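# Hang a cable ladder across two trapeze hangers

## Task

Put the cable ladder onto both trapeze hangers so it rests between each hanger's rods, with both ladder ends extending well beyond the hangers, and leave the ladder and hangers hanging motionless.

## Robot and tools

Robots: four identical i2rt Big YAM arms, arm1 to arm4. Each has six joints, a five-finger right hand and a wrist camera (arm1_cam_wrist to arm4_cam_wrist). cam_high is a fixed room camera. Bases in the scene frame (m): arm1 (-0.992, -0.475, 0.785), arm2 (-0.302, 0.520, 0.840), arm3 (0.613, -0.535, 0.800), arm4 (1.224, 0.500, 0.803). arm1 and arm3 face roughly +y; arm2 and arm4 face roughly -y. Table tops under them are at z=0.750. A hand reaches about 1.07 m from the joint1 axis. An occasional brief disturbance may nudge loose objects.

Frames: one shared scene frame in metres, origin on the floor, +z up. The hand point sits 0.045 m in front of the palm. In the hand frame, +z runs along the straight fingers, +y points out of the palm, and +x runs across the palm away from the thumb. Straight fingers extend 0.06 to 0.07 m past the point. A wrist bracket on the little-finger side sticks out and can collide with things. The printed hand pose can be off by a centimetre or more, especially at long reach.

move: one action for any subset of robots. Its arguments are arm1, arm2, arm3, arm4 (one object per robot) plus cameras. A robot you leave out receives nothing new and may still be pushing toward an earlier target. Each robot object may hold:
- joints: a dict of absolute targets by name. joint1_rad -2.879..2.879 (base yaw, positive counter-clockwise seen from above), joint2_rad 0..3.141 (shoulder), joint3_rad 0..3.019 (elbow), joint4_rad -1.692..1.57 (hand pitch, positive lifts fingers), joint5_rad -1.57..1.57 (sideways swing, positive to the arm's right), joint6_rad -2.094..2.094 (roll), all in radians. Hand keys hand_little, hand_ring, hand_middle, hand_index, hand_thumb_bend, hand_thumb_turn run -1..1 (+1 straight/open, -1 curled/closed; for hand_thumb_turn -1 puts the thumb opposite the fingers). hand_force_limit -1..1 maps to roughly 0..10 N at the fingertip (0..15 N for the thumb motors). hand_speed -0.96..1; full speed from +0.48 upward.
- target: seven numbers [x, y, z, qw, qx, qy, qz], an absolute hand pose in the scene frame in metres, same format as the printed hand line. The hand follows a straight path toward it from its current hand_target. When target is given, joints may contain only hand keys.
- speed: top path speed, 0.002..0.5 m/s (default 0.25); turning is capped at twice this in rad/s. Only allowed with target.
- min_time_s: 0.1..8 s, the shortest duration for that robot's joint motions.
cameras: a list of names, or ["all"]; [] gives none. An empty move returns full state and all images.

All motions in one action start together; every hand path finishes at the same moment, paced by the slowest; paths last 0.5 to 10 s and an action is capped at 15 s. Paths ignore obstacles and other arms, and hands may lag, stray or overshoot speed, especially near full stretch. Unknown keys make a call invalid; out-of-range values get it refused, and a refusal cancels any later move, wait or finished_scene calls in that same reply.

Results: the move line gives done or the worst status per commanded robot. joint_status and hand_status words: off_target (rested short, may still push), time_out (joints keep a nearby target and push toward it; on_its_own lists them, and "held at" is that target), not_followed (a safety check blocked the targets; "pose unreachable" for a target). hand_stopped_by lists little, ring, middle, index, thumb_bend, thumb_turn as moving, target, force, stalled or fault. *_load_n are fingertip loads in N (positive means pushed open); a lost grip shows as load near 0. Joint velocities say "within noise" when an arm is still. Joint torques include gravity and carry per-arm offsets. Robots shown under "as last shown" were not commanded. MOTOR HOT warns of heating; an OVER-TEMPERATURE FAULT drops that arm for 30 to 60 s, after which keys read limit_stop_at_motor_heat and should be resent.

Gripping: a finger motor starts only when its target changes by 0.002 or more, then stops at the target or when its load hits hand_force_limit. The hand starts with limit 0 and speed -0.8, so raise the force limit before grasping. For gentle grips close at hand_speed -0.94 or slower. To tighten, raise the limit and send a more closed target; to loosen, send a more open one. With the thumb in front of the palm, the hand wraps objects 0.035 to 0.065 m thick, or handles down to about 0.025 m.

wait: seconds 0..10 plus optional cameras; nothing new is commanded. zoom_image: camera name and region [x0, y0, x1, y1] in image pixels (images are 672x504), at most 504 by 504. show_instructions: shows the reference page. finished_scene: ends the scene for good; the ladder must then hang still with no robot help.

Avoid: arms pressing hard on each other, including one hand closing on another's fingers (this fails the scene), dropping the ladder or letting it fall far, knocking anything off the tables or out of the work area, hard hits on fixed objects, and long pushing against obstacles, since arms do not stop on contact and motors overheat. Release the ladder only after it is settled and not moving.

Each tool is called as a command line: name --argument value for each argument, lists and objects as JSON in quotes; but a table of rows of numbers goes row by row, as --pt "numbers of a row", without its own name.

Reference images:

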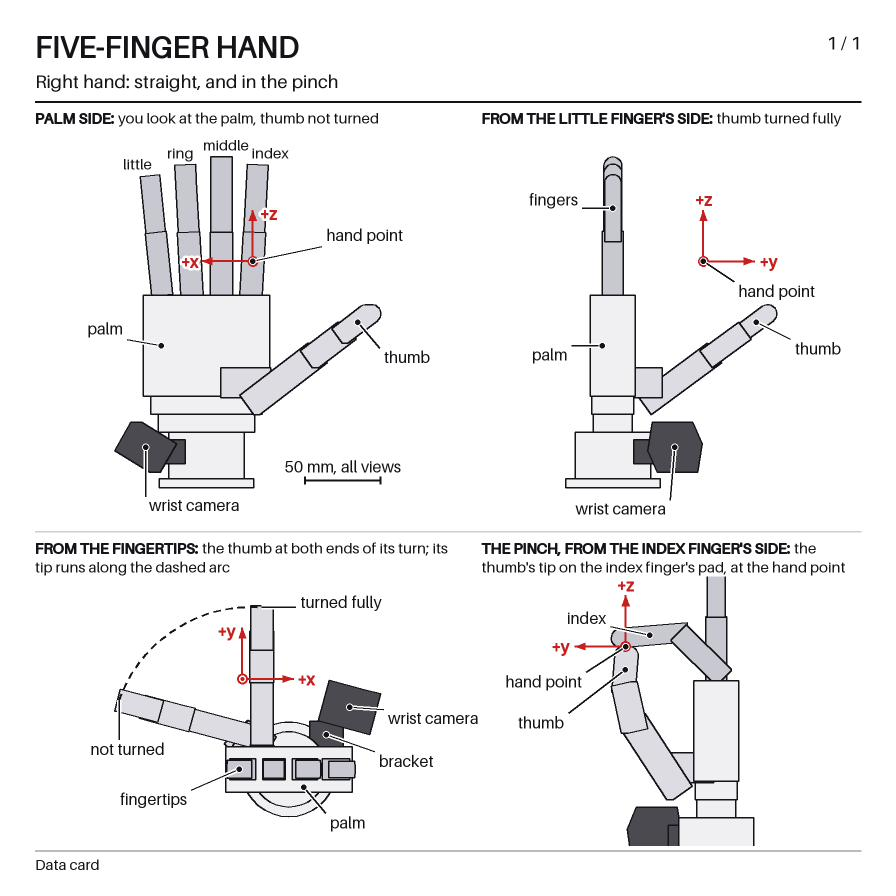

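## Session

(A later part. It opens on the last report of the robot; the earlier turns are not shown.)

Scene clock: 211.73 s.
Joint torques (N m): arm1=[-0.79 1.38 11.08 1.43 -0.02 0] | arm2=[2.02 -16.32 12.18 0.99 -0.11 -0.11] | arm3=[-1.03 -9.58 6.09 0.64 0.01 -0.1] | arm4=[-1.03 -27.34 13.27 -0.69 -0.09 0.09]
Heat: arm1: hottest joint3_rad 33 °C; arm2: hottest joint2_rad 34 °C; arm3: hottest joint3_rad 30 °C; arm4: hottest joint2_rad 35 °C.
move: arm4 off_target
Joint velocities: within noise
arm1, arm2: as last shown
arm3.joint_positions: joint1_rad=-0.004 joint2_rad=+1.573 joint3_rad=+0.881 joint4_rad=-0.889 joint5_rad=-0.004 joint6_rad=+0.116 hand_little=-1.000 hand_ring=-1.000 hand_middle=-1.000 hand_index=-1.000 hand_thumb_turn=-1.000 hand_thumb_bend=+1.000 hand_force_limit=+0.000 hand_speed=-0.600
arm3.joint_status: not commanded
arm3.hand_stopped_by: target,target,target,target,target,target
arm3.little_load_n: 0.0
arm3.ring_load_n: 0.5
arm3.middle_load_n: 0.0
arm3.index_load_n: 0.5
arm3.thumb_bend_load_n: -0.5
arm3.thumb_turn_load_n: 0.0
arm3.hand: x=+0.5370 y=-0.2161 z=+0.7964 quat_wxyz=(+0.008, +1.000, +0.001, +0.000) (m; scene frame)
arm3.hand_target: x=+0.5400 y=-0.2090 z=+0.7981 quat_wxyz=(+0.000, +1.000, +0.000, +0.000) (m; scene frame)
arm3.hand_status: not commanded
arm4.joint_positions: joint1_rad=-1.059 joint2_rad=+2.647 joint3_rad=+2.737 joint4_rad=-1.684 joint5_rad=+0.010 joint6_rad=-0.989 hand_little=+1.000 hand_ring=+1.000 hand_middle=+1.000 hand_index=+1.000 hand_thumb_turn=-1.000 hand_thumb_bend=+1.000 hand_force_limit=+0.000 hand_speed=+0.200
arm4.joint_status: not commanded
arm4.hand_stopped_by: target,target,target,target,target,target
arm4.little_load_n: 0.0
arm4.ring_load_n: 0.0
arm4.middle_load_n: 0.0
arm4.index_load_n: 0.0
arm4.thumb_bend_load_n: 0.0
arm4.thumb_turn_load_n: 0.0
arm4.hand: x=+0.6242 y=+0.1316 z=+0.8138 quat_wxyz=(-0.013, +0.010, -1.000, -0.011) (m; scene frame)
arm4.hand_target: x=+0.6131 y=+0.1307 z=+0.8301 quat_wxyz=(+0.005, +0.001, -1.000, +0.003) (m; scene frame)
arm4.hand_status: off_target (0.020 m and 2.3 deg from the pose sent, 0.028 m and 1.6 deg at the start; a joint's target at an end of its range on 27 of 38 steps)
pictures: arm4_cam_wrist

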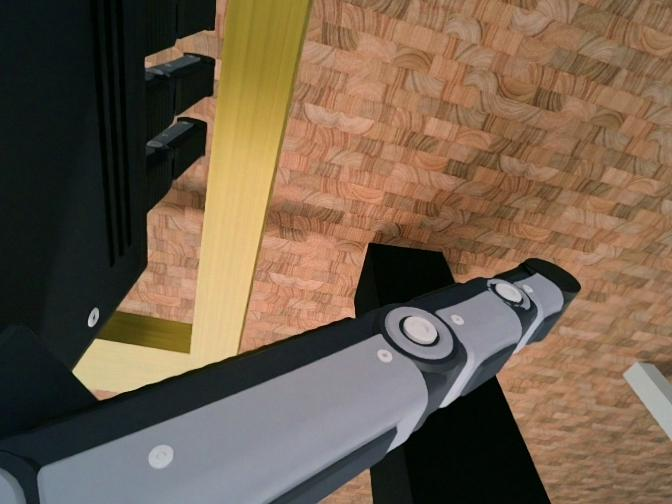

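move --arm4 '{"target": [0.605, 0.137, 0.823, 0, 0, 1, 0], "speed": 0.08}'

move --arm4 '{"joints": {"hand_speed": -0.6, "hand_force_limit": 0.0, "hand_index": -1.0, "hand_middle": -1.0, "hand_ring": -1.0, "hand_little": -1.0}}' --cameras '["arm4_cam_wrist", "cam_high"]'

Scene clock: 213.10 s.
Joint torques (N m): arm1=[-0.38 1.73 11.29 1.43 -0.07 0.02] | arm2=[2.2 -16.38 12.3 1.03 -0.12 -0.15] | arm3=[-1.2 -9.7 6.12 0.62 0 -0.1] | arm4=[-1.61 -26.11 13.38 -0.66 -0.09 -0.05]
Heat: arm1: hottest joint3_rad 33 °C; arm2: hottest joint2_rad 34 °C; arm3: hottest joint3_rad 30 °C; arm4: hottest joint2_rad 36 °C.
move: arm4 off_target
Joint velocities: within noise
arm1, arm3: as last shown
arm2.joint_positions: joint1_rad=-0.315 joint2_rad=+1.879 joint3_rad=+1.734 joint4_rad=-1.467 joint5_rad=+0.007 joint6_rad=+1.129 hand_little=+1.000 hand_ring=+1.000 hand_middle=+1.000 hand_index=+1.000 hand_thumb_turn=+1.000 hand_thumb_bend=+1.000 hand_force_limit=+0.000 hand_speed=-0.800
arm2.joint_status: not commanded
arm2.hand_stopped_by: target,target,target,target,target,target
arm2.little_load_n: 0.0
arm2.ring_load_n: 0.0
arm2.middle_load_n: 0.0
arm2.index_load_n: 0.0
arm2.thumb_bend_load_n: 0.0
arm2.thumb_turn_load_n: 0.0
arm2.hand: x=-0.4960 y=-0.0189 z=+0.9924 quat_wxyz=(+0.006, -0.713, -0.701, -0.015) (m; scene frame)
arm2.hand_target: x=-0.4999 y=-0.0325 z=+1.0002 quat_wxyz=(+0.000, -0.707, -0.707, +0.000) (m; scene frame)
arm2.hand_status: not commanded
arm3.thumb_bend_load_n: 0.0
arm4.joint_positions: joint1_rad=-1.069 joint2_rad=+2.651 joint3_rad=+2.755 joint4_rad=-1.684 joint5_rad=+0.010 joint6_rad=-0.989 hand_little=+1.000 hand_ring=+1.000 hand_middle=+1.000 hand_index=+1.000 hand_thumb_turn=-1.000 hand_thumb_bend=+1.000 hand_force_limit=+0.000 hand_speed=+0.200
arm4.joint_status: not commanded
arm4.hand_stopped_by: target,target,target,target,target,target
arm4.little_load_n: 0.0
arm4.ring_load_n: 0.0
arm4.middle_load_n: 0.0
arm4.index_load_n: 0.0
arm4.thumb_bend_load_n: 0.0
arm4.thumb_turn_load_n: 0.0
arm4.hand: x=+0.6173 y=+0.1357 z=+0.8167 quat_wxyz=(-0.007, +0.005, -1.000, -0.007) (m; scene frame)
arm4.hand_target: x=+0.6060 y=+0.1377 z=+0.8228 quat_wxyz=(+0.005, +0.001, -1.000, +0.003) (m; scene frame)
arm4.hand_status: off_target (0.014 m and 1.3 deg from the pose sent, 0.022 m and 2.3 deg at the start; a joint's target at an end of its range on 26 of 33 steps)
pictures: none

Scene clock: 215.43 s.
Joint torques (N m): arm1=[-0.85 1.49 11.18 1.57 -0.03 0.05] | arm2=[1.67 -16.09 12.33 0.95 -0.12 -0.15] | arm3=[-1.03 -9.35 6.11 0.62 0 -0.08] | arm4=[-0.79 -27.99 13.33 -0.61 -0.03 -0.05]
Heat: arm1: hottest joint3_rad 33 °C; arm2: hottest joint2_rad 34 °C; arm3: hottest joint3_rad 30 °C; arm4: hottest joint2_rad 36 °C.
move: arm4 done
Joint velocities: within noise
arm1.joint_positions: joint1_rad=+0.437 joint2_rad=+0.614 joint3_rad=+1.368 joint4_rad=-1.170 joint5_rad=+0.105 joint6_rad=-1.150 hand_little=+1.000 hand_ring=+1.000 hand_middle=+1.000 hand_index=+1.000 hand_thumb_turn=+1.000 hand_thumb_bend=+1.000 hand_force_limit=+0.000 hand_speed=-0.800
arm1.joint_status: not commanded
arm1.hand_stopped_by: target,target,target,target,target,target
arm1.little_load_n: 0.0
arm1.ring_load_n: 0.0
arm1.middle_load_n: 0.0
arm1.index_load_n: 0.0
arm1.thumb_bend_load_n: 0.0
arm1.thumb_turn_load_n: 0.0
arm1.hand: x=-0.9996 y=-0.2167 z=+1.2951 quat_wxyz=(-0.473, +0.653, +0.526, +0.270) (m; scene frame)
arm1.hand_target: x=-0.9991 y=-0.2185 z=+1.3077 quat_wxyz=(-0.484, +0.648, +0.521, +0.275) (m; scene frame)
arm1.hand_status: not commanded
arm2, arm3: as last shown
arm3.little_load_n: 0.5
arm3.index_load_n: 1.0
arm4.joint_positions: joint1_rad=-1.074 joint2_rad=+2.672 joint3_rad=+2.755 joint4_rad=-1.687 joint5_rad=+0.009 joint6_rad=-0.989 hand_little=-1.000 hand_ring=-1.000 hand_middle=-1.000 hand_index=-1.000 hand_thumb_turn=-1.000 hand_thumb_bend=+1.000 hand_force_limit=+0.000 hand_speed=-0.600
arm4.joint_status: all done
arm4.hand_stopped_by: target,target,target,target,target,target
arm4.little_load_n: 0.0
arm4.ring_load_n: 0.5
arm4.middle_load_n: 0.0
arm4.index_load_n: 0.5
arm4.thumb_bend_load_n: 0.0
arm4.thumb_turn_load_n: 0.0
arm4.hand: x=+0.6184 y=+0.1403 z=+0.8028 quat_wxyz=(-0.017, +0.003, -1.000, -0.013) (m; scene frame)
arm4.hand_target: x=+0.6059 y=+0.1377 z=+0.8229 quat_wxyz=(+0.005, +0.001, -1.000, +0.003) (m; scene frame)
arm4.hand_status: not commanded
pictures: arm4_cam_wrist, cam_high

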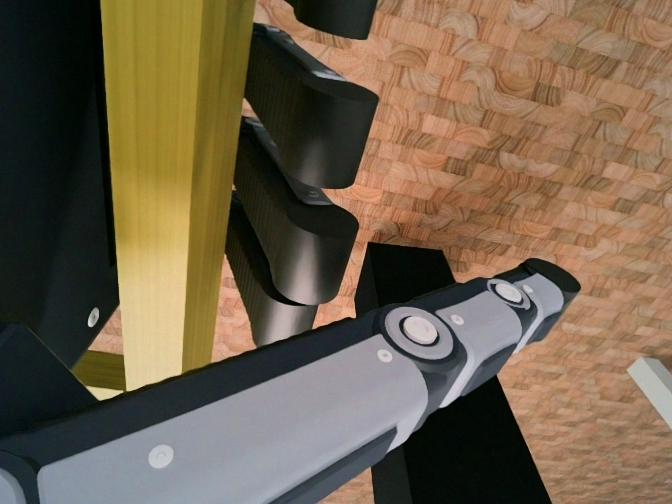

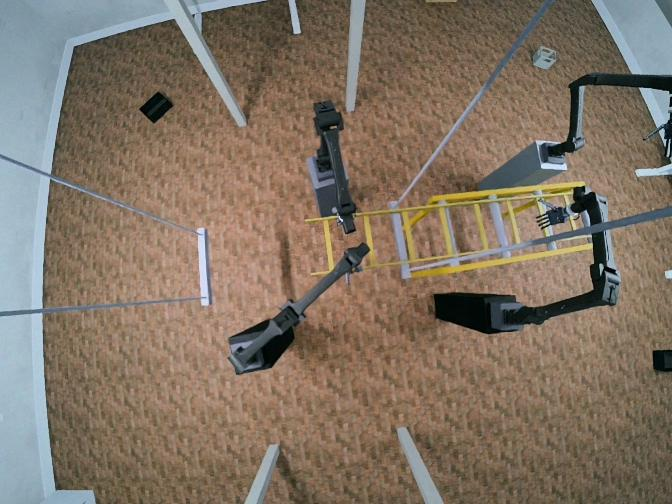

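move --arm3 '{"joints": {"hand_speed": -0.8, "hand_force_limit": -0.3, "hand_thumb_bend": -0.9}}' --arm4 '{"joints": {"hand_speed": -0.8, "hand_force_limit": -0.3, "hand_thumb_bend": -0.9}}' --cameras '["arm3_cam_wrist", "arm4_cam_wrist"]'

Scene clock: 222.53 s.
Joint torques (N m): arm1=[-0.73 2.14 11.12 1.44 -0.05 0.01] | arm2=[1.44 -16.38 12.37 1.14 -0.12 -0.11] | arm3=[-0.91 -9.47 6.12 0.64 0.01 -0.08] | arm4=[-0.85 -28.04 13.33 -0.61 -0.03 -0.05]
Heat: arm1: hottest joint3_rad 33 °C; arm2: hottest joint2_rad 34 °C; arm3: hottest joint3_rad 30 °C; arm4: hottest joint2_rad 36 °C.
move: arm3 off_target; arm4 off_target
Joint velocities: within noise
arm1, arm2: as last shown
arm3.joint_positions: joint1_rad=-0.004 joint2_rad=+1.573 joint3_rad=+0.881 joint4_rad=-0.889 joint5_rad=-0.004 joint6_rad=+0.116 hand_little=-1.000 hand_ring=-1.000 hand_middle=-1.000 hand_index=-1.000 hand_thumb_turn=-1.000 hand_thumb_bend=+0.489 hand_force_limit=-0.300 hand_speed=-0.800
arm3.joint_status: hand_thumb_bend off_target (ended at +0.489, target -0.900); the others done
arm3.hand_stopped_by: target,target,target,target,force,target
arm3.little_load_n: 0.0
arm3.ring_load_n: 0.5
arm3.middle_load_n: -1.0
arm3.index_load_n: 0.5
arm3.thumb_bend_load_n: 6.0
arm3.thumb_turn_load_n: 2.0
arm3.hand: x=+0.5370 y=-0.2161 z=+0.7964 quat_wxyz=(+0.008, +1.000, +0.001, +0.000) (m; scene frame)
arm3.hand_target: x=+0.5400 y=-0.2090 z=+0.7981 quat_wxyz=(+0.000, +1.000, +0.000, +0.000) (m; scene frame)
arm3.hand_status: not commanded
arm4.joint_positions: joint1_rad=-1.074 joint2_rad=+2.672 joint3_rad=+2.755 joint4_rad=-1.687 joint5_rad=+0.009 joint6_rad=-0.989 hand_little=-1.000 hand_ring=-1.000 hand_middle=-1.000 hand_index=-1.000 hand_thumb_turn=-1.000 hand_thumb_bend=+0.480 hand_force_limit=-0.300 hand_speed=-0.800
arm4.joint_status: hand_thumb_bend off_target (ended at +0.480, target -0.900); the others done
arm4.hand_stopped_by: target,target,target,target,force,target
arm4.little_load_n: 0.0
arm4.ring_load_n: 0.5
arm4.middle_load_n: -0.5
arm4.index_load_n: 0.5
arm4.thumb_bend_load_n: 5.5
arm4.thumb_turn_load_n: 2.0
arm4.hand: x=+0.6184 y=+0.1403 z=+0.8028 quat_wxyz=(-0.017, +0.003, -1.000, -0.013) (m; scene frame)
arm4.hand_target: x=+0.6059 y=+0.1377 z=+0.8229 quat_wxyz=(+0.005, +0.001, -1.000, +0.003) (m; scene frame)
arm4.hand_status: not commanded
pictures: arm3_cam_wrist, arm4_cam_wrist

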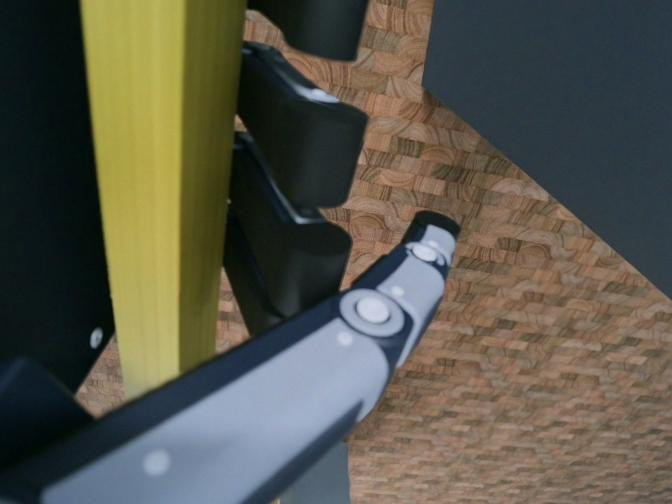

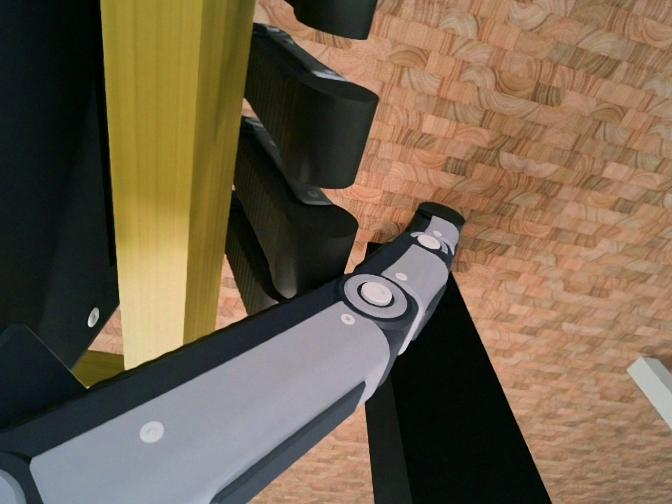

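zoom_image --camera "cam_high" --region '[380, 190, 430, 240]'

zoom_image --camera "cam_high" --region '[380, 240, 430, 290]'

This scene's latest camera images include none from cam_high. They are from: arm3_cam_wrist, arm4_cam_wrist. cam_high's image comes with the result of a call that names it in "cameras".

This scene's latest camera images include none from cam_high. They are from: arm3_cam_wrist, arm4_cam_wrist. cam_high's image comes with the result of a call that names it in "cameras".

move --arm2 '{"target": [-0.485, -0.035, 0.90, 0, 0.7071, 0.7071, 0], "speed": 0.12}' --cameras '["arm2_cam_wrist", "cam_high"]'

zoom_image --camera "cam_high" --region '[380, 190, 430, 240]'

zoom_image --camera "cam_high" --region '[380, 240, 430, 290]'

Scene clock: 224.93 s.
Joint torques (N m): arm1=[-0.73 1.49 11.25 1.55 -0.07 0] | arm2=[2.73 -16.67 8.36 1.26 -0.14 0.11] | arm3=[-1.08 -9.47 6.06 0.62 -0.01 -0.09] | arm4=[-0.79 -27.99 13.33 -0.61 -0.03 -0.05]
Heat: arm1: hottest joint3_rad 33 °C; arm2: hottest joint2_rad 34 °C; arm3: hottest joint3_rad 30 °C; arm4: hottest joint2_rad 36 °C.
move: arm2 done
Joint velocities: within noise
arm1, arm3, arm4: as last shown
arm2.joint_positions: joint1_rad=-0.295 joint2_rad=+1.931 joint3_rad=+1.581 joint4_rad=-1.227 joint5_rad=+0.007 joint6_rad=+1.129 hand_little=+1.000 hand_ring=+1.000 hand_middle=+1.000 hand_index=+1.000 hand_thumb_turn=+1.000 hand_thumb_bend=+1.000 hand_force_limit=+0.000 hand_speed=-0.800
arm2.joint_status: not commanded
arm2.hand_stopped_by: target,target,target,target,target,target
arm2.little_load_n: 0.0
arm2.ring_load_n: 0.0
arm2.middle_load_n: 0.0
arm2.index_load_n: 0.0
arm2.thumb_bend_load_n: 0.0
arm2.thumb_turn_load_n: 0.0
arm2.hand: x=-0.4881 y=-0.0303 z=+0.9068 quat_wxyz=(+0.001, -0.706, -0.708, +0.001) (m; scene frame)
arm2.hand_target: x=-0.4850 y=-0.0348 z=+0.9001 quat_wxyz=(+0.000, -0.707, -0.707, +0.000) (m; scene frame)
arm2.hand_status: done (0.009 m and 0.2 deg from the pose sent, 0.094 m and 2.1 deg at the start)
arm3.index_load_n: 1.0
arm4.ring_load_n: 0.0
pictures: arm2_cam_wrist, cam_high

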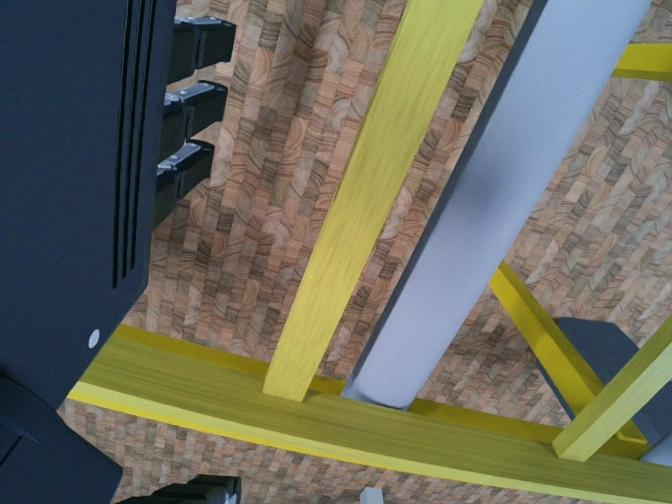

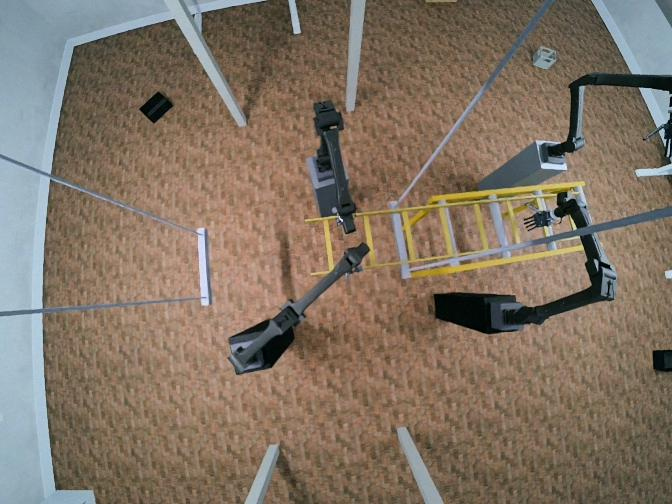

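Scaled by 10.080 from the camera's 672x504 image, which has a finer 960x720 frame.

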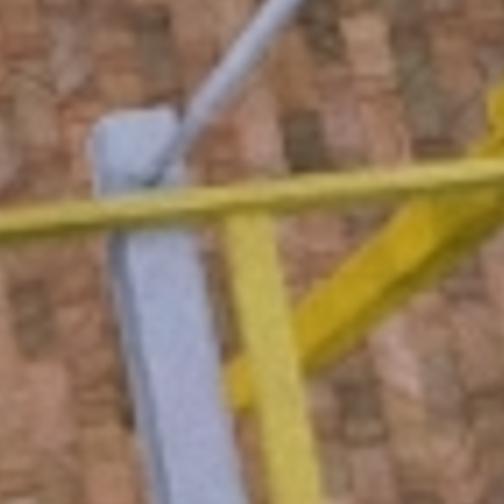

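Scaled by 10.080 from the camera's 672x504 image, which has a finer 960x720 frame.

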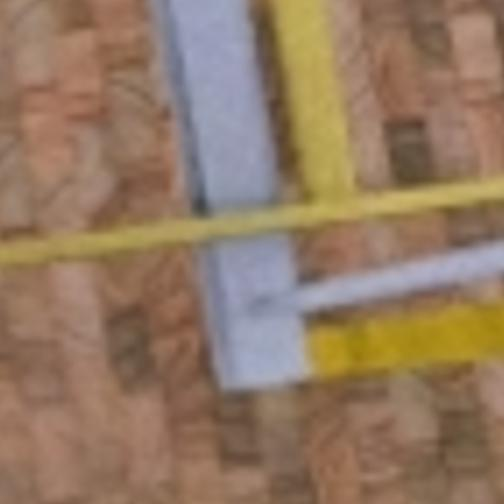

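move --arm2 '{"target": [-0.40, -0.035, 0.90, 0, 0.7071, 0.7071, 0], "speed": 0.12}'

move --arm2 '{"target": [-0.20, -0.035, 0.907, 0, 0.7071, 0.7071, 0], "speed": 0.08}' --arm3 '{"target": [0.69, -0.196, 0.83, 0, 1, 0, 0], "speed": 0.08}' --arm4 '{"target": [0.768, 0.152, 0.85, 0, 0, 1, 0], "speed": 0.08}' --cameras '["all"]'

Scene clock: 227.07 s.
Joint torques (N m): arm1=[-0.56 1.55 11.15 1.59 -0.08 0.05] | arm2=[4.31 -18.78 7.72 0.73 -1.08 0.03] | arm3=[-0.97 -9.41 6.16 0.65 -0.09 -0.08] | arm4=[-0.79 -27.93 13.33 -0.42 -0.01 -0.05]
Heat: arm1: hottest joint3_rad 33 °C; arm2: hottest joint2_rad 35 °C; arm3: hottest joint3_rad 30 °C; arm4: hottest joint2_rad 36 °C.
move: arm2 off_target
Joint velocities: within noise
arm1, arm3, arm4: as last shown
arm2.joint_positions: joint1_rad=-0.184 joint2_rad=+1.899 joint3_rad=+1.471 joint4_rad=-1.177 joint5_rad=+0.028 joint6_rad=+1.277 hand_little=+1.000 hand_ring=+1.000 hand_middle=+1.000 hand_index=+1.000 hand_thumb_turn=+1.000 hand_thumb_bend=+1.000 hand_force_limit=+0.000 hand_speed=-0.800
arm2.joint_status: not commanded
arm2.hand_stopped_by: target,target,target,target,target,target
arm2.little_load_n: 0.0
arm2.ring_load_n: 0.0
arm2.middle_load_n: 0.5
arm2.index_load_n: 0.5
arm2.thumb_bend_load_n: 0.0
arm2.thumb_turn_load_n: 0.0
arm2.hand: x=-0.4248 y=-0.0275 z=+0.8837 quat_wxyz=(+0.017, -0.719, -0.695, -0.006) (m; scene frame)
arm2.hand_target: x=-0.4004 y=-0.0342 z=+0.8995 quat_wxyz=(+0.000, -0.707, -0.707, -0.001) (m; scene frame)
arm2.hand_status: off_target (0.031 m and 2.8 deg from the pose sent, 0.088 m and 0.3 deg at the start)
arm3.joint_positions: joint1_rad=-0.006 joint2_rad=+1.573 joint3_rad=+0.881 joint4_rad=-0.889 joint5_rad=-0.001 joint6_rad=+0.115 hand_little=-1.000 hand_ring=-1.000 hand_middle=-1.000 hand_index=-1.000 hand_thumb_turn=-1.000 hand_thumb_bend=+0.489 hand_force_limit=-0.300 hand_speed=-0.800
arm3.index_load_n: 0.5
arm3.hand: x=+0.5381 y=-0.2159 z=+0.7962 quat_wxyz=(+0.008, +1.000, +0.000, +0.001) (m; scene frame)
arm4.joint_positions: joint1_rad=-1.074 joint2_rad=+2.672 joint3_rad=+2.755 joint4_rad=-1.691 joint5_rad=+0.009 joint6_rad=-0.989 hand_little=-1.000 hand_ring=-1.000 hand_middle=-1.000 hand_index=-1.000 hand_thumb_turn=-1.000 hand_thumb_bend=+0.480 hand_force_limit=-0.300 hand_speed=-0.800
arm4.hand: x=+0.6193 y=+0.1409 z=+0.8031 quat_wxyz=(-0.019, +0.003, -1.000, -0.014) (m; scene frame)
pictures: none

Scene clock: 230.30 s.
Joint torques (N m): arm1=[0.03 1.49 11.17 1.51 -0.08 0.02] | arm2=[8.29 -17.26 8.84 0.28 -3.89 0.28] | arm3=[1.32 -12.86 9.84 -1.46 -0.74 0.06] | arm4=[-1.55 -29.1 7.8 -0.66 0.58 -0.01]
Heat: arm1: hottest joint3_rad 33 °C; arm2: hottest joint2_rad 35 °C; arm3: hottest joint3_rad 30 °C; arm4: hottest joint2_rad 36 °C.
move: arm2 off_target; arm3 off_target; arm4 off_target
Joint velocities: within noise
arm1: as last shown
arm2.joint_positions: joint1_rad=+0.129 joint2_rad=+1.827 joint3_rad=+1.384 joint4_rad=-1.163 joint5_rad=+0.093 joint6_rad=+1.612 hand_little=+1.000 hand_ring=+1.000 hand_middle=+1.000 hand_index=+1.000 hand_thumb_turn=+1.000 hand_thumb_bend=+1.000 hand_force_limit=+0.000 hand_speed=-0.800
arm2.joint_status: not commanded
arm2.hand_stopped_by: target,target,target,target,target,target
arm2.little_load_n: 0.0
arm2.ring_load_n: 2.5
arm2.middle_load_n: 0.5
arm2.index_load_n: 0.0
arm2.thumb_bend_load_n: 0.0
arm2.thumb_turn_load_n: 0.0
arm2.hand: x=-0.2705 y=-0.0317 z=+0.8876 quat_wxyz=(+0.042, -0.726, -0.687, +0.024) (m; scene frame)
arm2.hand_target: x=-0.2038 y=-0.0310 z=+0.9069 quat_wxyz=(+0.002, -0.706, -0.708, -0.002) (m; scene frame)
arm2.hand_status: off_target (0.073 m and 6.3 deg from the pose sent, 0.226 m and 2.8 deg at the start)
arm3.joint_positions: joint1_rad=-0.406 joint2_rad=+1.609 joint3_rad=+0.934 joint4_rad=-0.928 joint5_rad=+0.015 joint6_rad=-0.272 hand_little=-1.000 hand_ring=-1.000 hand_middle=-1.000 hand_index=-1.000 hand_thumb_turn=-1.000 hand_thumb_bend=+0.489 hand_force_limit=-0.300 hand_speed=-0.800
arm3.joint_status: not commanded
arm3.hand_stopped_by: target,target,target,target,force,target
arm3.little_load_n: 2.0
arm3.ring_load_n: 1.0
arm3.middle_load_n: -0.5
arm3.index_load_n: 1.5
arm3.thumb_bend_load_n: 6.0
arm3.thumb_turn_load_n: 2.0
arm3.hand: x=+0.6951 y=-0.2178 z=+0.8005 quat_wxyz=(+0.020, +1.000, -0.006, +0.004) (m; scene frame)
arm3.hand_target: x=+0.6899 y=-0.1973 z=+0.8290 quat_wxyz=(-0.001, +1.000, +0.000, +0.000) (m; scene frame)
arm3.hand_status: off_target (0.037 m and 2.4 deg from the pose sent, 0.157 m and 0.9 deg at the start)
arm4.joint_positions: joint1_rad=-0.942 joint2_rad=+2.159 joint3_rad=+1.786 joint4_rad=-1.266 joint5_rad=-0.006 joint6_rad=-0.867 hand_little=-1.000 hand_ring=-1.000 hand_middle=-1.000 hand_index=-1.000 hand_thumb_turn=-1.000 hand_thumb_bend=+0.480 hand_force_limit=-0.300 hand_speed=-0.800
arm4.joint_status: not commanded
arm4.hand_stopped_by: target,target,target,target,force,target
arm4.little_load_n: 0.0
arm4.ring_load_n: 0.0
arm4.middle_load_n: -0.5
arm4.index_load_n: 1.0
arm4.thumb_bend_load_n: 5.5
arm4.thumb_turn_load_n: 2.0
arm4.hand: x=+0.7829 y=+0.1481 z=+0.8026 quat_wxyz=(-0.033, +0.008, -0.999, -0.020) (m; scene frame)
arm4.hand_target: x=+0.7691 y=+0.1527 z=+0.8483 quat_wxyz=(+0.000, +0.000, -1.000, +0.000) (m; scene frame)
arm4.hand_status: off_target (0.050 m and 4.6 deg from the pose sent, 0.156 m and 2.7 deg at the start)
pictures: arm1_cam_wrist, arm2_cam_wrist, arm3_cam_wrist, arm4_cam_wrist, cam_high

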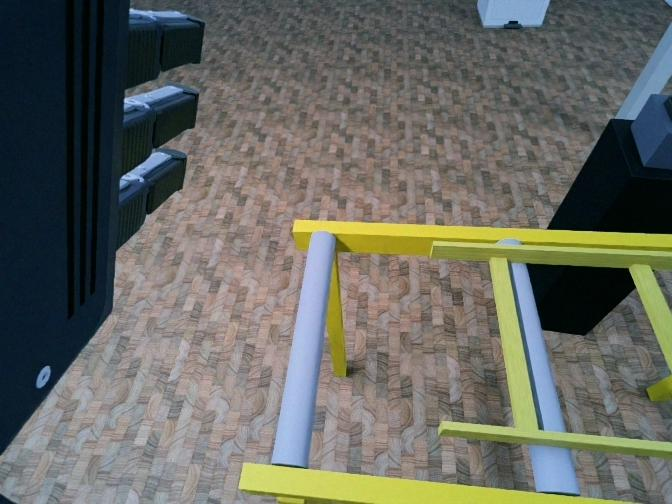

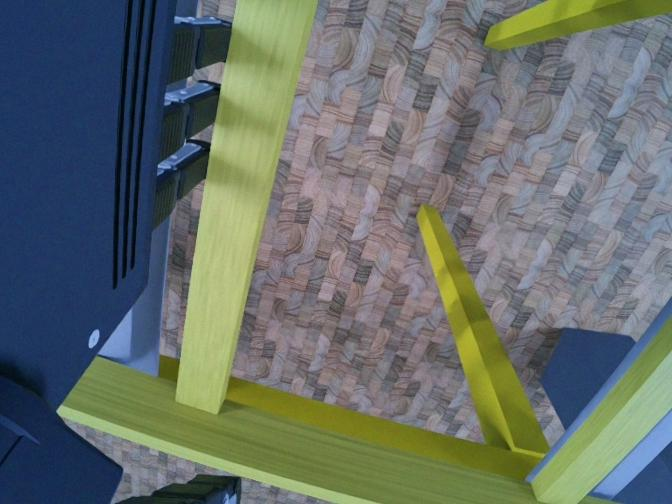

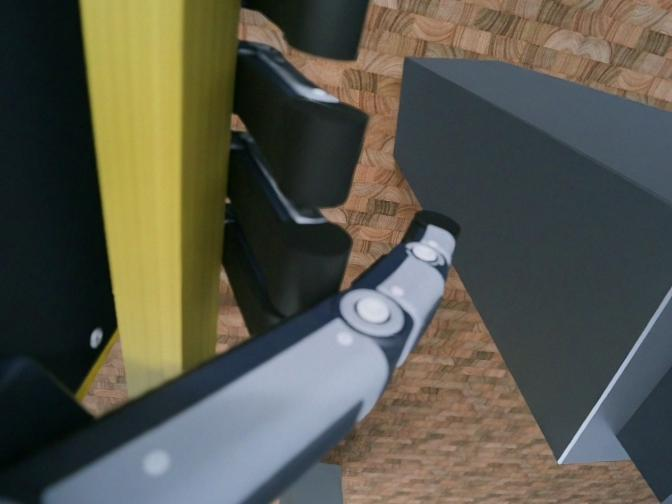

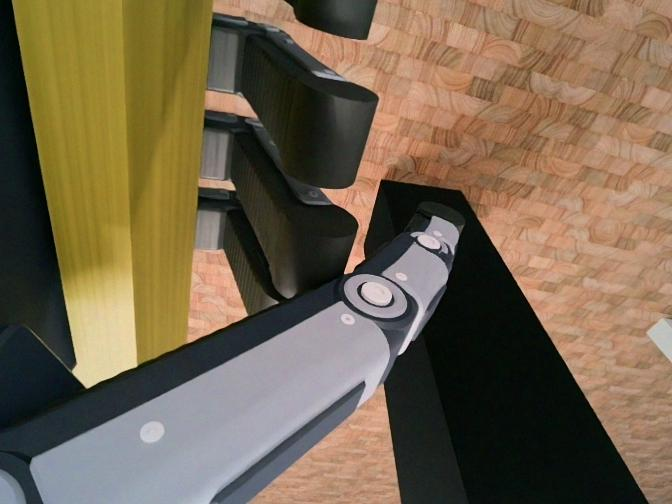

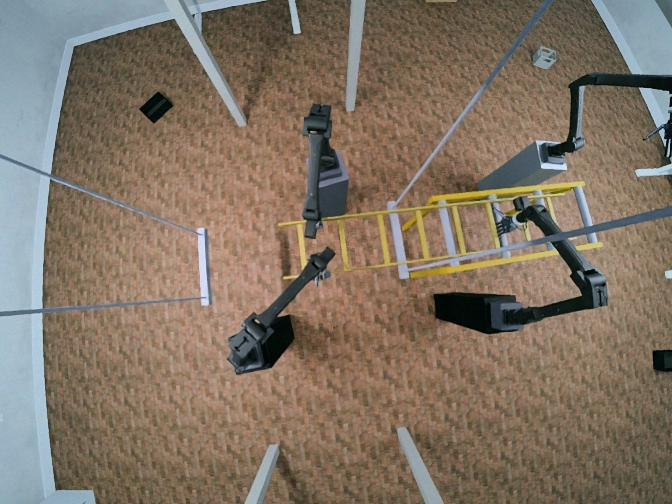

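move --arm2 '{"target": [-0.05, -0.035, 0.907, 0, 0.7071, 0.7071, 0], "speed": 0.08}' --arm3 '{"target": [0.84, -0.193, 0.85, 0, 1, 0, 0], "speed": 0.08}' --arm4 '{"target": [0.918, 0.155, 0.87, 0, 0, 1, 0], "speed": 0.08}' --cameras '["all"]'

zoom_image --camera "cam_high" --region '[360, 180, 430, 300]'

Scene clock: 233.90 s.
Joint torques (N m): arm1=[0.15 1.44 11.1 1.58 -0.05 0.02] | arm2=[6.48 -15.91 12.44 0.54 -2.76 0.17] | arm3=[1.67 -17.9 9.21 -2.39 -0.68 0.16] | arm4=[-2.26 -27.22 9.1 -1.61 0.9 -0.11]
Heat: arm1: hottest joint3_rad 33 °C; arm2: hottest joint2_rad 34 °C; arm3: hottest joint3_rad 30 °C; arm4: hottest joint2_rad 37 °C.
move: arm2 off_target; arm3 off_target; arm4 off_target
Joint velocities: within noise
arm1: as last shown
arm2.joint_positions: joint1_rad=+0.429 joint2_rad=+1.874 joint3_rad=+1.457 joint4_rad=-1.204 joint5_rad=+0.063 joint6_rad=+1.897 hand_little=+1.000 hand_ring=+1.000 hand_middle=+1.000 hand_index=+1.000 hand_thumb_turn=+1.000 hand_thumb_bend=+1.000 hand_force_limit=+0.000 hand_speed=-0.800
arm2.joint_status: not commanded
arm2.hand_stopped_by: target,target,target,target,target,target
arm2.little_load_n: 0.0
arm2.ring_load_n: 1.0
arm2.middle_load_n: 0.5
arm2.index_load_n: 0.0
arm2.thumb_bend_load_n: 0.0
arm2.thumb_turn_load_n: 0.0
arm2.hand: x=-0.1049 y=-0.0293 z=+0.8895 quat_wxyz=(+0.033, -0.721, -0.692, +0.019) (m; scene frame)
arm2.hand_target: x=-0.0520 y=-0.0315 z=+0.9079 quat_wxyz=(+0.000, -0.706, -0.708, -0.001) (m; scene frame)
arm2.hand_status: off_target (0.058 m and 5.0 deg from the pose sent, 0.221 m and 6.3 deg at the start)
arm3.joint_positions: joint1_rad=-0.721 joint2_rad=+1.762 joint3_rad=+1.164 joint4_rad=-0.993 joint5_rad=+0.013 joint6_rad=-0.589 hand_little=-1.000 hand_ring=-1.000 hand_middle=-1.000 hand_index=-1.000 hand_thumb_turn=-1.000 hand_thumb_bend=+0.489 hand_force_limit=-0.300 hand_speed=-0.800
arm3.joint_status: not commanded
arm3.hand_stopped_by: target,target,target,target,force,target
arm3.little_load_n: 0.0
arm3.ring_load_n: 0.5
arm3.middle_load_n: -0.5
arm3.index_load_n: 3.0
arm3.thumb_bend_load_n: 5.5
arm3.thumb_turn_load_n: 2.0
arm3.hand: x=+0.8491 y=-0.2080 z=+0.8067 quat_wxyz=(+0.015, +1.000, -0.005, +0.001) (m; scene frame)
arm3.hand_target: x=+0.8401 y=-0.1945 z=+0.8473 quat_wxyz=(-0.001, +1.000, +0.000, +0.000) (m; scene frame)
arm3.hand_status: off_target (0.047 m and 1.8 deg from the pose sent, 0.155 m and 2.4 deg at the start)
arm4.joint_positions: joint1_rad=-0.748 joint2_rad=+1.899 joint3_rad=+1.360 joint4_rad=-1.135 joint5_rad=-0.011 joint6_rad=-0.675 hand_little=-1.000 hand_ring=-1.000 hand_middle=-1.000 hand_index=-1.000 hand_thumb_turn=-1.000 hand_thumb_bend=+0.480 hand_force_limit=-0.300 hand_speed=-0.800
arm4.joint_status: not commanded
arm4.hand_stopped_by: target,target,target,target,force,target
arm4.little_load_n: 0.5
arm4.ring_load_n: 0.0
arm4.middle_load_n: -0.5
arm4.index_load_n: 2.0
arm4.thumb_bend_load_n: 5.5
arm4.thumb_turn_load_n: 2.0
arm4.hand: x=+0.9434 y=+0.1573 z=+0.8103 quat_wxyz=(-0.042, +0.008, -0.998, -0.037) (m; scene frame)
arm4.hand_target: x=+0.9206 y=+0.1569 z=+0.8666 quat_wxyz=(+0.001, -0.001, -1.000, -0.001) (m; scene frame)
arm4.hand_status: off_target (0.065 m and 6.5 deg from the pose sent, 0.151 m and 4.6 deg at the start)
pictures: arm1_cam_wrist, arm2_cam_wrist, arm3_cam_wrist, arm4_cam_wrist, cam_high

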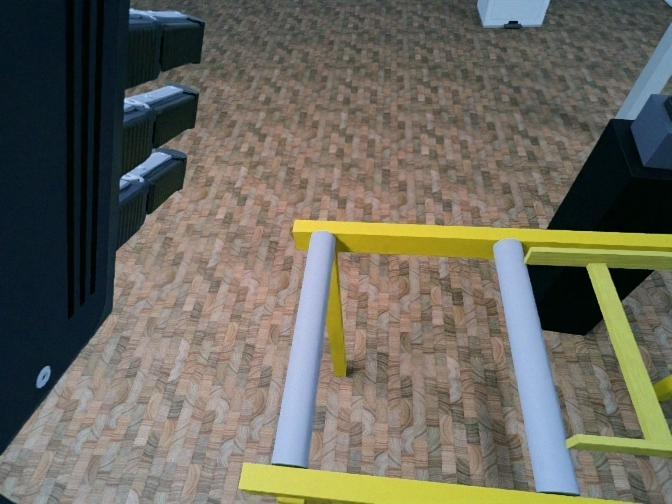

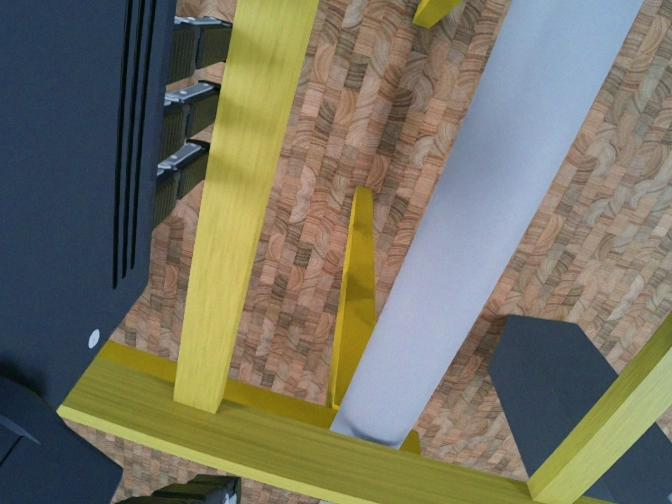

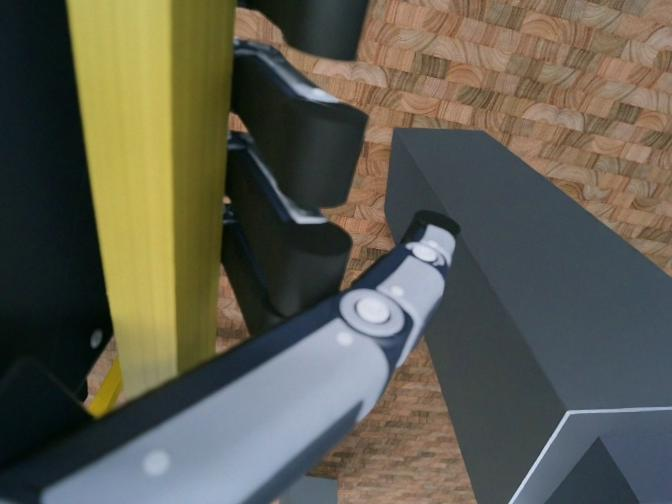

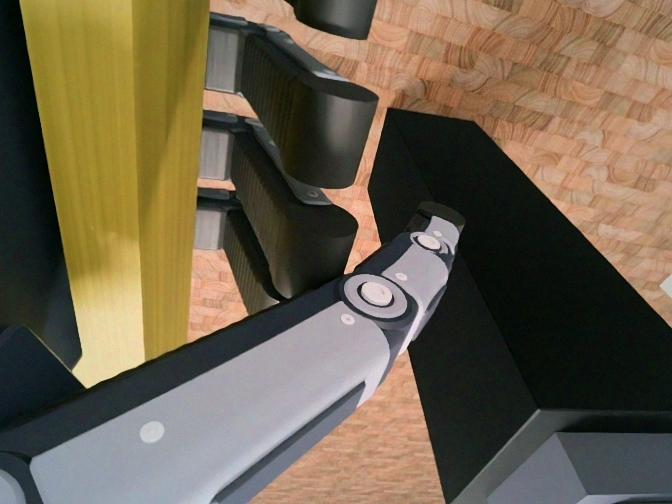

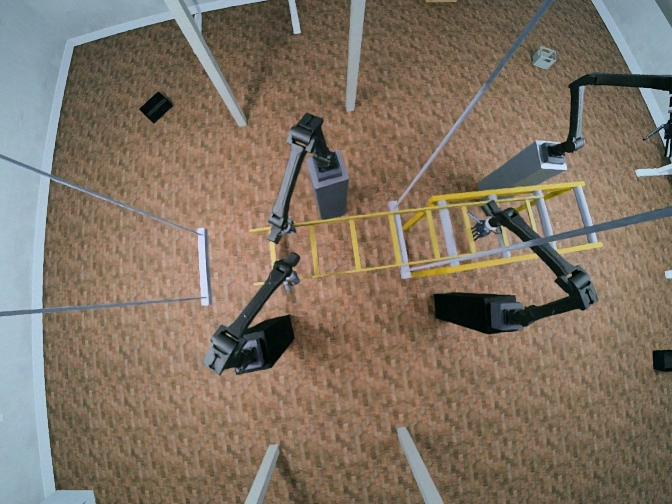

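Scaled by 4.200 from the camera's 672x504 image, which has a finer 960x720 frame.

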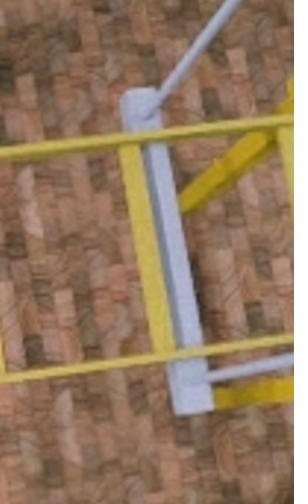

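move --arm2 '{"target": [-0.15, -0.035, 0.93, 0, 0.7071, 0.7071, 0], "speed": 0.2}'

move --arm2 '{"target": [-0.23, -0.035, 0.99, 0, 0.7071, 0.7071, 0], "speed": 0.25}'

move --arm2 '{"target": [-0.38, -0.035, 0.97, 0, 0.7071, 0.7071, 0], "speed": 0.25}'

move --arm2 '{"target": [-0.375, -0.035, 0.898, 0, 0.7071, 0.7071, 0], "speed": 0.15}' --cameras '["arm2_cam_wrist", "arm4_cam_wrist"]'

Scene clock: 236.03 s.
Joint torques (N m): arm1=[-0.5 0.97 11.08 1.54 -0.06 0.02] | arm2=[1.96 -16.26 8.5 0.51 -0.17 -0.14] | arm3=[1.79 -17.79 9.17 -2.39 -0.64 0.13] | arm4=[-2.2 -27.11 9.11 -1.62 0.82 -0.11]
Heat: arm1: hottest joint3_rad 33 °C; arm2: hottest joint2_rad 34 °C; arm3: hottest joint3_rad 30 °C; arm4: hottest joint2_rad 37 °C.
move: arm2 done
Joint velocities: within noise
arm1, arm3, arm4: as last shown
arm2.joint_positions: joint1_rad=+0.315 joint2_rad=+1.811 joint3_rad=+1.457 joint4_rad=-1.224 joint5_rad=+0.001 joint6_rad=+1.758 hand_little=+1.000 hand_ring=+1.000 hand_middle=+1.000 hand_index=+1.000 hand_thumb_turn=+1.000 hand_thumb_bend=+1.000 hand_force_limit=+0.000 hand_speed=-0.800
arm2.joint_status: not commanded
arm2.hand_stopped_by: target,target,target,target,target,target
arm2.little_load_n: 0.0
arm2.ring_load_n: 0.0
arm2.middle_load_n: 0.0
arm2.index_load_n: 0.5
arm2.thumb_bend_load_n: 0.0
arm2.thumb_turn_load_n: 0.0
arm2.hand: x=-0.1522 y=-0.0367 z=+0.9270 quat_wxyz=(+0.000, -0.713, -0.702, +0.001) (m; scene frame)
arm2.hand_target: x=-0.1500 y=-0.0349 z=+0.9299 quat_wxyz=(+0.000, -0.707, -0.707, +0.000) (m; scene frame)
arm2.hand_status: done (0.004 m and 0.9 deg from the pose sent, 0.061 m and 5.0 deg at the start)
arm3.joint_positions: joint1_rad=-0.721 joint2_rad=+1.762 joint3_rad=+1.164 joint4_rad=-0.993 joint5_rad=+0.012 joint6_rad=-0.587 hand_little=-1.000 hand_ring=-1.000 hand_middle=-1.000 hand_index=-1.000 hand_thumb_turn=-1.000 hand_thumb_bend=+0.489 hand_force_limit=-0.300 hand_speed=-0.800
arm3.ring_load_n: 0.0
arm3.index_load_n: 4.0
arm3.thumb_bend_load_n: 6.0
arm3.hand: x=+0.8489 y=-0.2078 z=+0.8066 quat_wxyz=(+0.015, +1.000, -0.006, +0.000) (m; scene frame)
arm3.hand_target: x=+0.8401 y=-0.1944 z=+0.8473 quat_wxyz=(-0.001, +1.000, +0.000, +0.000) (m; scene frame)
arm4.joint_positions: joint1_rad=-0.748 joint2_rad=+1.899 joint3_rad=+1.360 joint4_rad=-1.135 joint5_rad=-0.010 joint6_rad=-0.674 hand_little=-1.000 hand_ring=-1.000 hand_middle=-1.000 hand_index=-1.000 hand_thumb_turn=-1.000 hand_thumb_bend=+0.480 hand_force_limit=-0.300 hand_speed=-0.800
arm4.little_load_n: 0.0
arm4.index_load_n: 2.5
arm4.hand: x=+0.9433 y=+0.1574 z=+0.8103 quat_wxyz=(-0.041, +0.008, -0.998, -0.038) (m; scene frame)
arm4.hand_target: x=+0.9206 y=+0.1569 z=+0.8666 quat_wxyz=(+0.000, -0.001, -1.000, -0.001) (m; scene frame)
pictures: none

Scene clock: 237.37 s.
Joint torques (N m): arm1=[-1.96 1.67 11.06 1.54 -0.05 0.05] | arm2=[2.02 -15.38 11.92 0.17 -0.18 -0.11] | arm3=[1.85 -17.55 9.17 -2.44 -0.66 0.12] | arm4=[-2.26 -27.11 9.11 -1.62 0.83 -0.12]
Heat: arm1: hottest joint3_rad 33 °C; arm2: hottest joint2_rad 34 °C; arm3: hottest joint3_rad 30 °C; arm4: hottest joint2_rad 37 °C.
move: arm2 off_target
Joint velocities: within noise
arm1, arm3, arm4: as last shown
arm2.joint_positions: joint1_rad=+0.163 joint2_rad=+1.745 joint3_rad=+1.499 joint4_rad=-1.363 joint5_rad=+0.003 joint6_rad=+1.608 hand_little=+1.000 hand_ring=+1.000 hand_middle=+1.000 hand_index=+1.000 hand_thumb_turn=+1.000 hand_thumb_bend=+1.000 hand_force_limit=+0.000 hand_speed=-0.800
arm2.joint_status: not commanded
arm2.hand_stopped_by: target,target,target,target,target,target
arm2.little_load_n: 0.0
arm2.ring_load_n: 0.0
arm2.middle_load_n: 0.0
arm2.index_load_n: 0.0
arm2.thumb_bend_load_n: 0.0
arm2.thumb_turn_load_n: 0.0
arm2.hand: x=-0.2339 y=-0.0245 z=+0.9746 quat_wxyz=(+0.012, -0.713, -0.701, -0.009) (m; scene frame)
arm2.hand_target: x=-0.2301 y=-0.0344 z=+0.9900 quat_wxyz=(+0.000, -0.707, -0.707, +0.000) (m; scene frame)
arm2.hand_status: off_target (0.019 m and 2.0 deg from the pose sent, 0.100 m and 0.9 deg at the start)
arm3.little_load_n: 0.5
arm3.ring_load_n: 0.5
pictures: none

Scene clock: 238.97 s.
Joint torques (N m): arm1=[-0.32 1.32 10.96 1.63 -0.01 0.03] | arm2=[1.08 -14.92 11.92 1.03 -0.15 -0.15] | arm3=[1.67 -17.67 9.21 -2.41 -0.64 0.14] | arm4=[-2.32 -27.11 9.11 -1.62 0.83 -0.11]
Heat: arm1: hottest joint3_rad 33 °C; arm2: hottest joint2_rad 34 °C; arm3: hottest joint3_rad 30 °C; arm4: hottest joint2_rad 37 °C.
move: arm2 off_target
Joint velocities: within noise
arm1.joint_positions: joint1_rad=+0.437 joint2_rad=+0.614 joint3_rad=+1.368 joint4_rad=-1.170 joint5_rad=+0.105 joint6_rad=-1.150 hand_little=+1.000 hand_ring=+1.000 hand_middle=+1.000 hand_index=+1.000 hand_thumb_turn=+1.000 hand_thumb_bend=+1.000 hand_force_limit=+0.000 hand_speed=-0.800
arm1.joint_status: not commanded
arm1.hand_stopped_by: target,target,target,target,target,target
arm1.little_load_n: 0.0
arm1.ring_load_n: 0.0
arm1.middle_load_n: 0.0
arm1.index_load_n: 0.0
arm1.thumb_bend_load_n: 0.0
arm1.thumb_turn_load_n: 0.0
arm1.hand: x=-0.9996 y=-0.2167 z=+1.2951 quat_wxyz=(-0.473, +0.653, +0.526, +0.270) (m; scene frame)
arm1.hand_target: x=-0.9991 y=-0.2185 z=+1.3077 quat_wxyz=(-0.484, +0.648, +0.521, +0.275) (m; scene frame)
arm1.hand_status: not commanded
arm2.joint_positions: joint1_rad=-0.113 joint2_rad=+1.786 joint3_rad=+1.521 joint4_rad=-1.345 joint5_rad=+0.006 joint6_rad=+1.329 hand_little=+1.000 hand_ring=+1.000 hand_middle=+1.000 hand_index=+1.000 hand_thumb_turn=+1.000 hand_thumb_bend=+1.000 hand_force_limit=+0.000 hand_speed=-0.800
arm2.joint_status: not commanded
arm2.hand_stopped_by: target,target,target,target,target,target
arm2.little_load_n: -0.5
arm2.ring_load_n: 0.0
arm2.middle_load_n: 0.0
arm2.index_load_n: 0.0
arm2.thumb_bend_load_n: 0.0
arm2.thumb_turn_load_n: 0.0
arm2.hand: x=-0.3783 y=-0.0195 z=+0.9622 quat_wxyz=(+0.009, -0.713, -0.701, -0.012) (m; scene frame)
arm2.hand_target: x=-0.3800 y=-0.0344 z=+0.9700 quat_wxyz=(+0.000, -0.707, -0.707, +0.000) (m; scene frame)
arm2.hand_status: off_target (0.017 m and 2.0 deg from the pose sent, 0.147 m and 2.0 deg at the start)
arm3, arm4: as last shown
arm3.little_load_n: 0.0
arm3.ring_load_n: 0.0
arm3.index_load_n: 3.5
arm4.index_load_n: 2.0
pictures: none

Scene clock: 240.23 s.
Joint torques (N m): arm1=[-0.56 1.96 11.22 1.55 -0.06 0] | arm2=[2.67 -16.26 8.38 1.11 -0.17 -0.05] | arm3=[1.67 -17.44 9.21 -2.35 -0.65 0.14] | arm4=[-2.26 -27.05 9.1 -1.65 0.83 -0.12]
Heat: arm1: hottest joint3_rad 33 °C; arm2: hottest joint2_rad 34 °C; arm3: hottest joint3_rad 30 °C; arm4: hottest joint2_rad 38 °C.
move: arm2 done
Joint velocities: within noise
arm1, arm3, arm4: as last shown
arm1.thumb_bend_load_n: 0.5
arm2.joint_positions: joint1_rad=-0.110 joint2_rad=+1.851 joint3_rad=+1.440 joint4_rad=-1.176 joint5_rad=+0.006 joint6_rad=+1.329 hand_little=+1.000 hand_ring=+1.000 hand_middle=+1.000 hand_index=+1.000 hand_thumb_turn=+1.000 hand_thumb_bend=+1.000 hand_force_limit=+0.000 hand_speed=-0.800
arm2.joint_status: not commanded
arm2.hand_stopped_by: target,target,target,target,target,target
arm2.little_load_n: 0.0
arm2.ring_load_n: 0.0
arm2.middle_load_n: 0.0
arm2.index_load_n: 0.0
arm2.thumb_bend_load_n: 0.0
arm2.thumb_turn_load_n: 0.0
arm2.hand: x=-0.3791 y=-0.0307 z=+0.9000 quat_wxyz=(+0.003, -0.712, -0.703, -0.002) (m; scene frame)
arm2.hand_target: x=-0.3751 y=-0.0350 z=+0.8981 quat_wxyz=(+0.000, -0.707, -0.707, +0.000) (m; scene frame)
arm2.hand_status: done (0.006 m and 0.8 deg from the pose sent, 0.066 m and 2.0 deg at the start)
arm3.ring_load_n: 0.5
arm3.index_load_n: 4.0
arm4.index_load_n: 2.5
pictures: arm2_cam_wrist, arm4_cam_wrist

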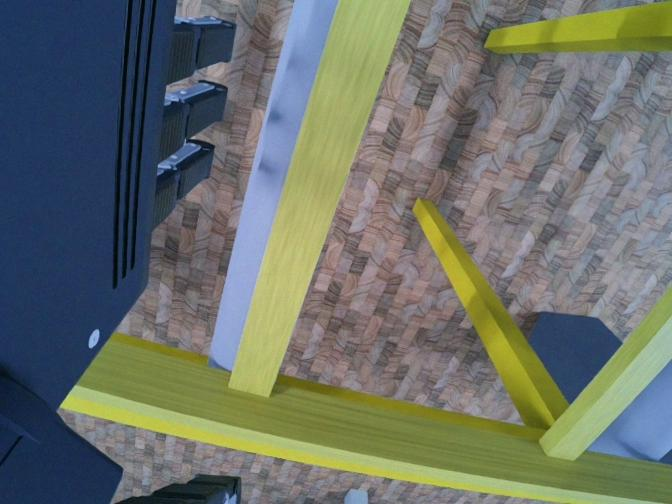

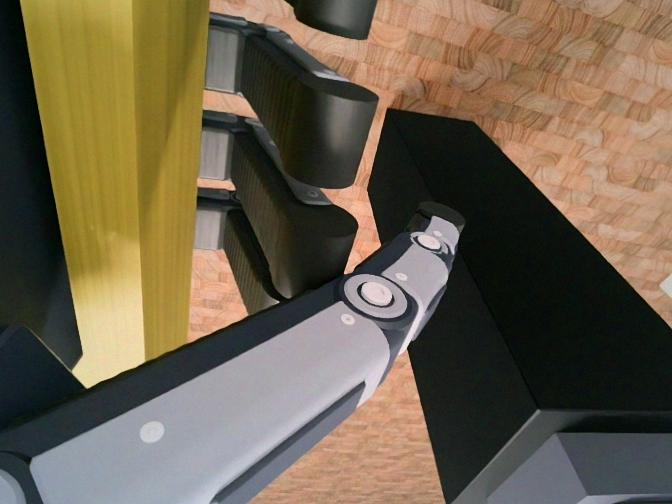

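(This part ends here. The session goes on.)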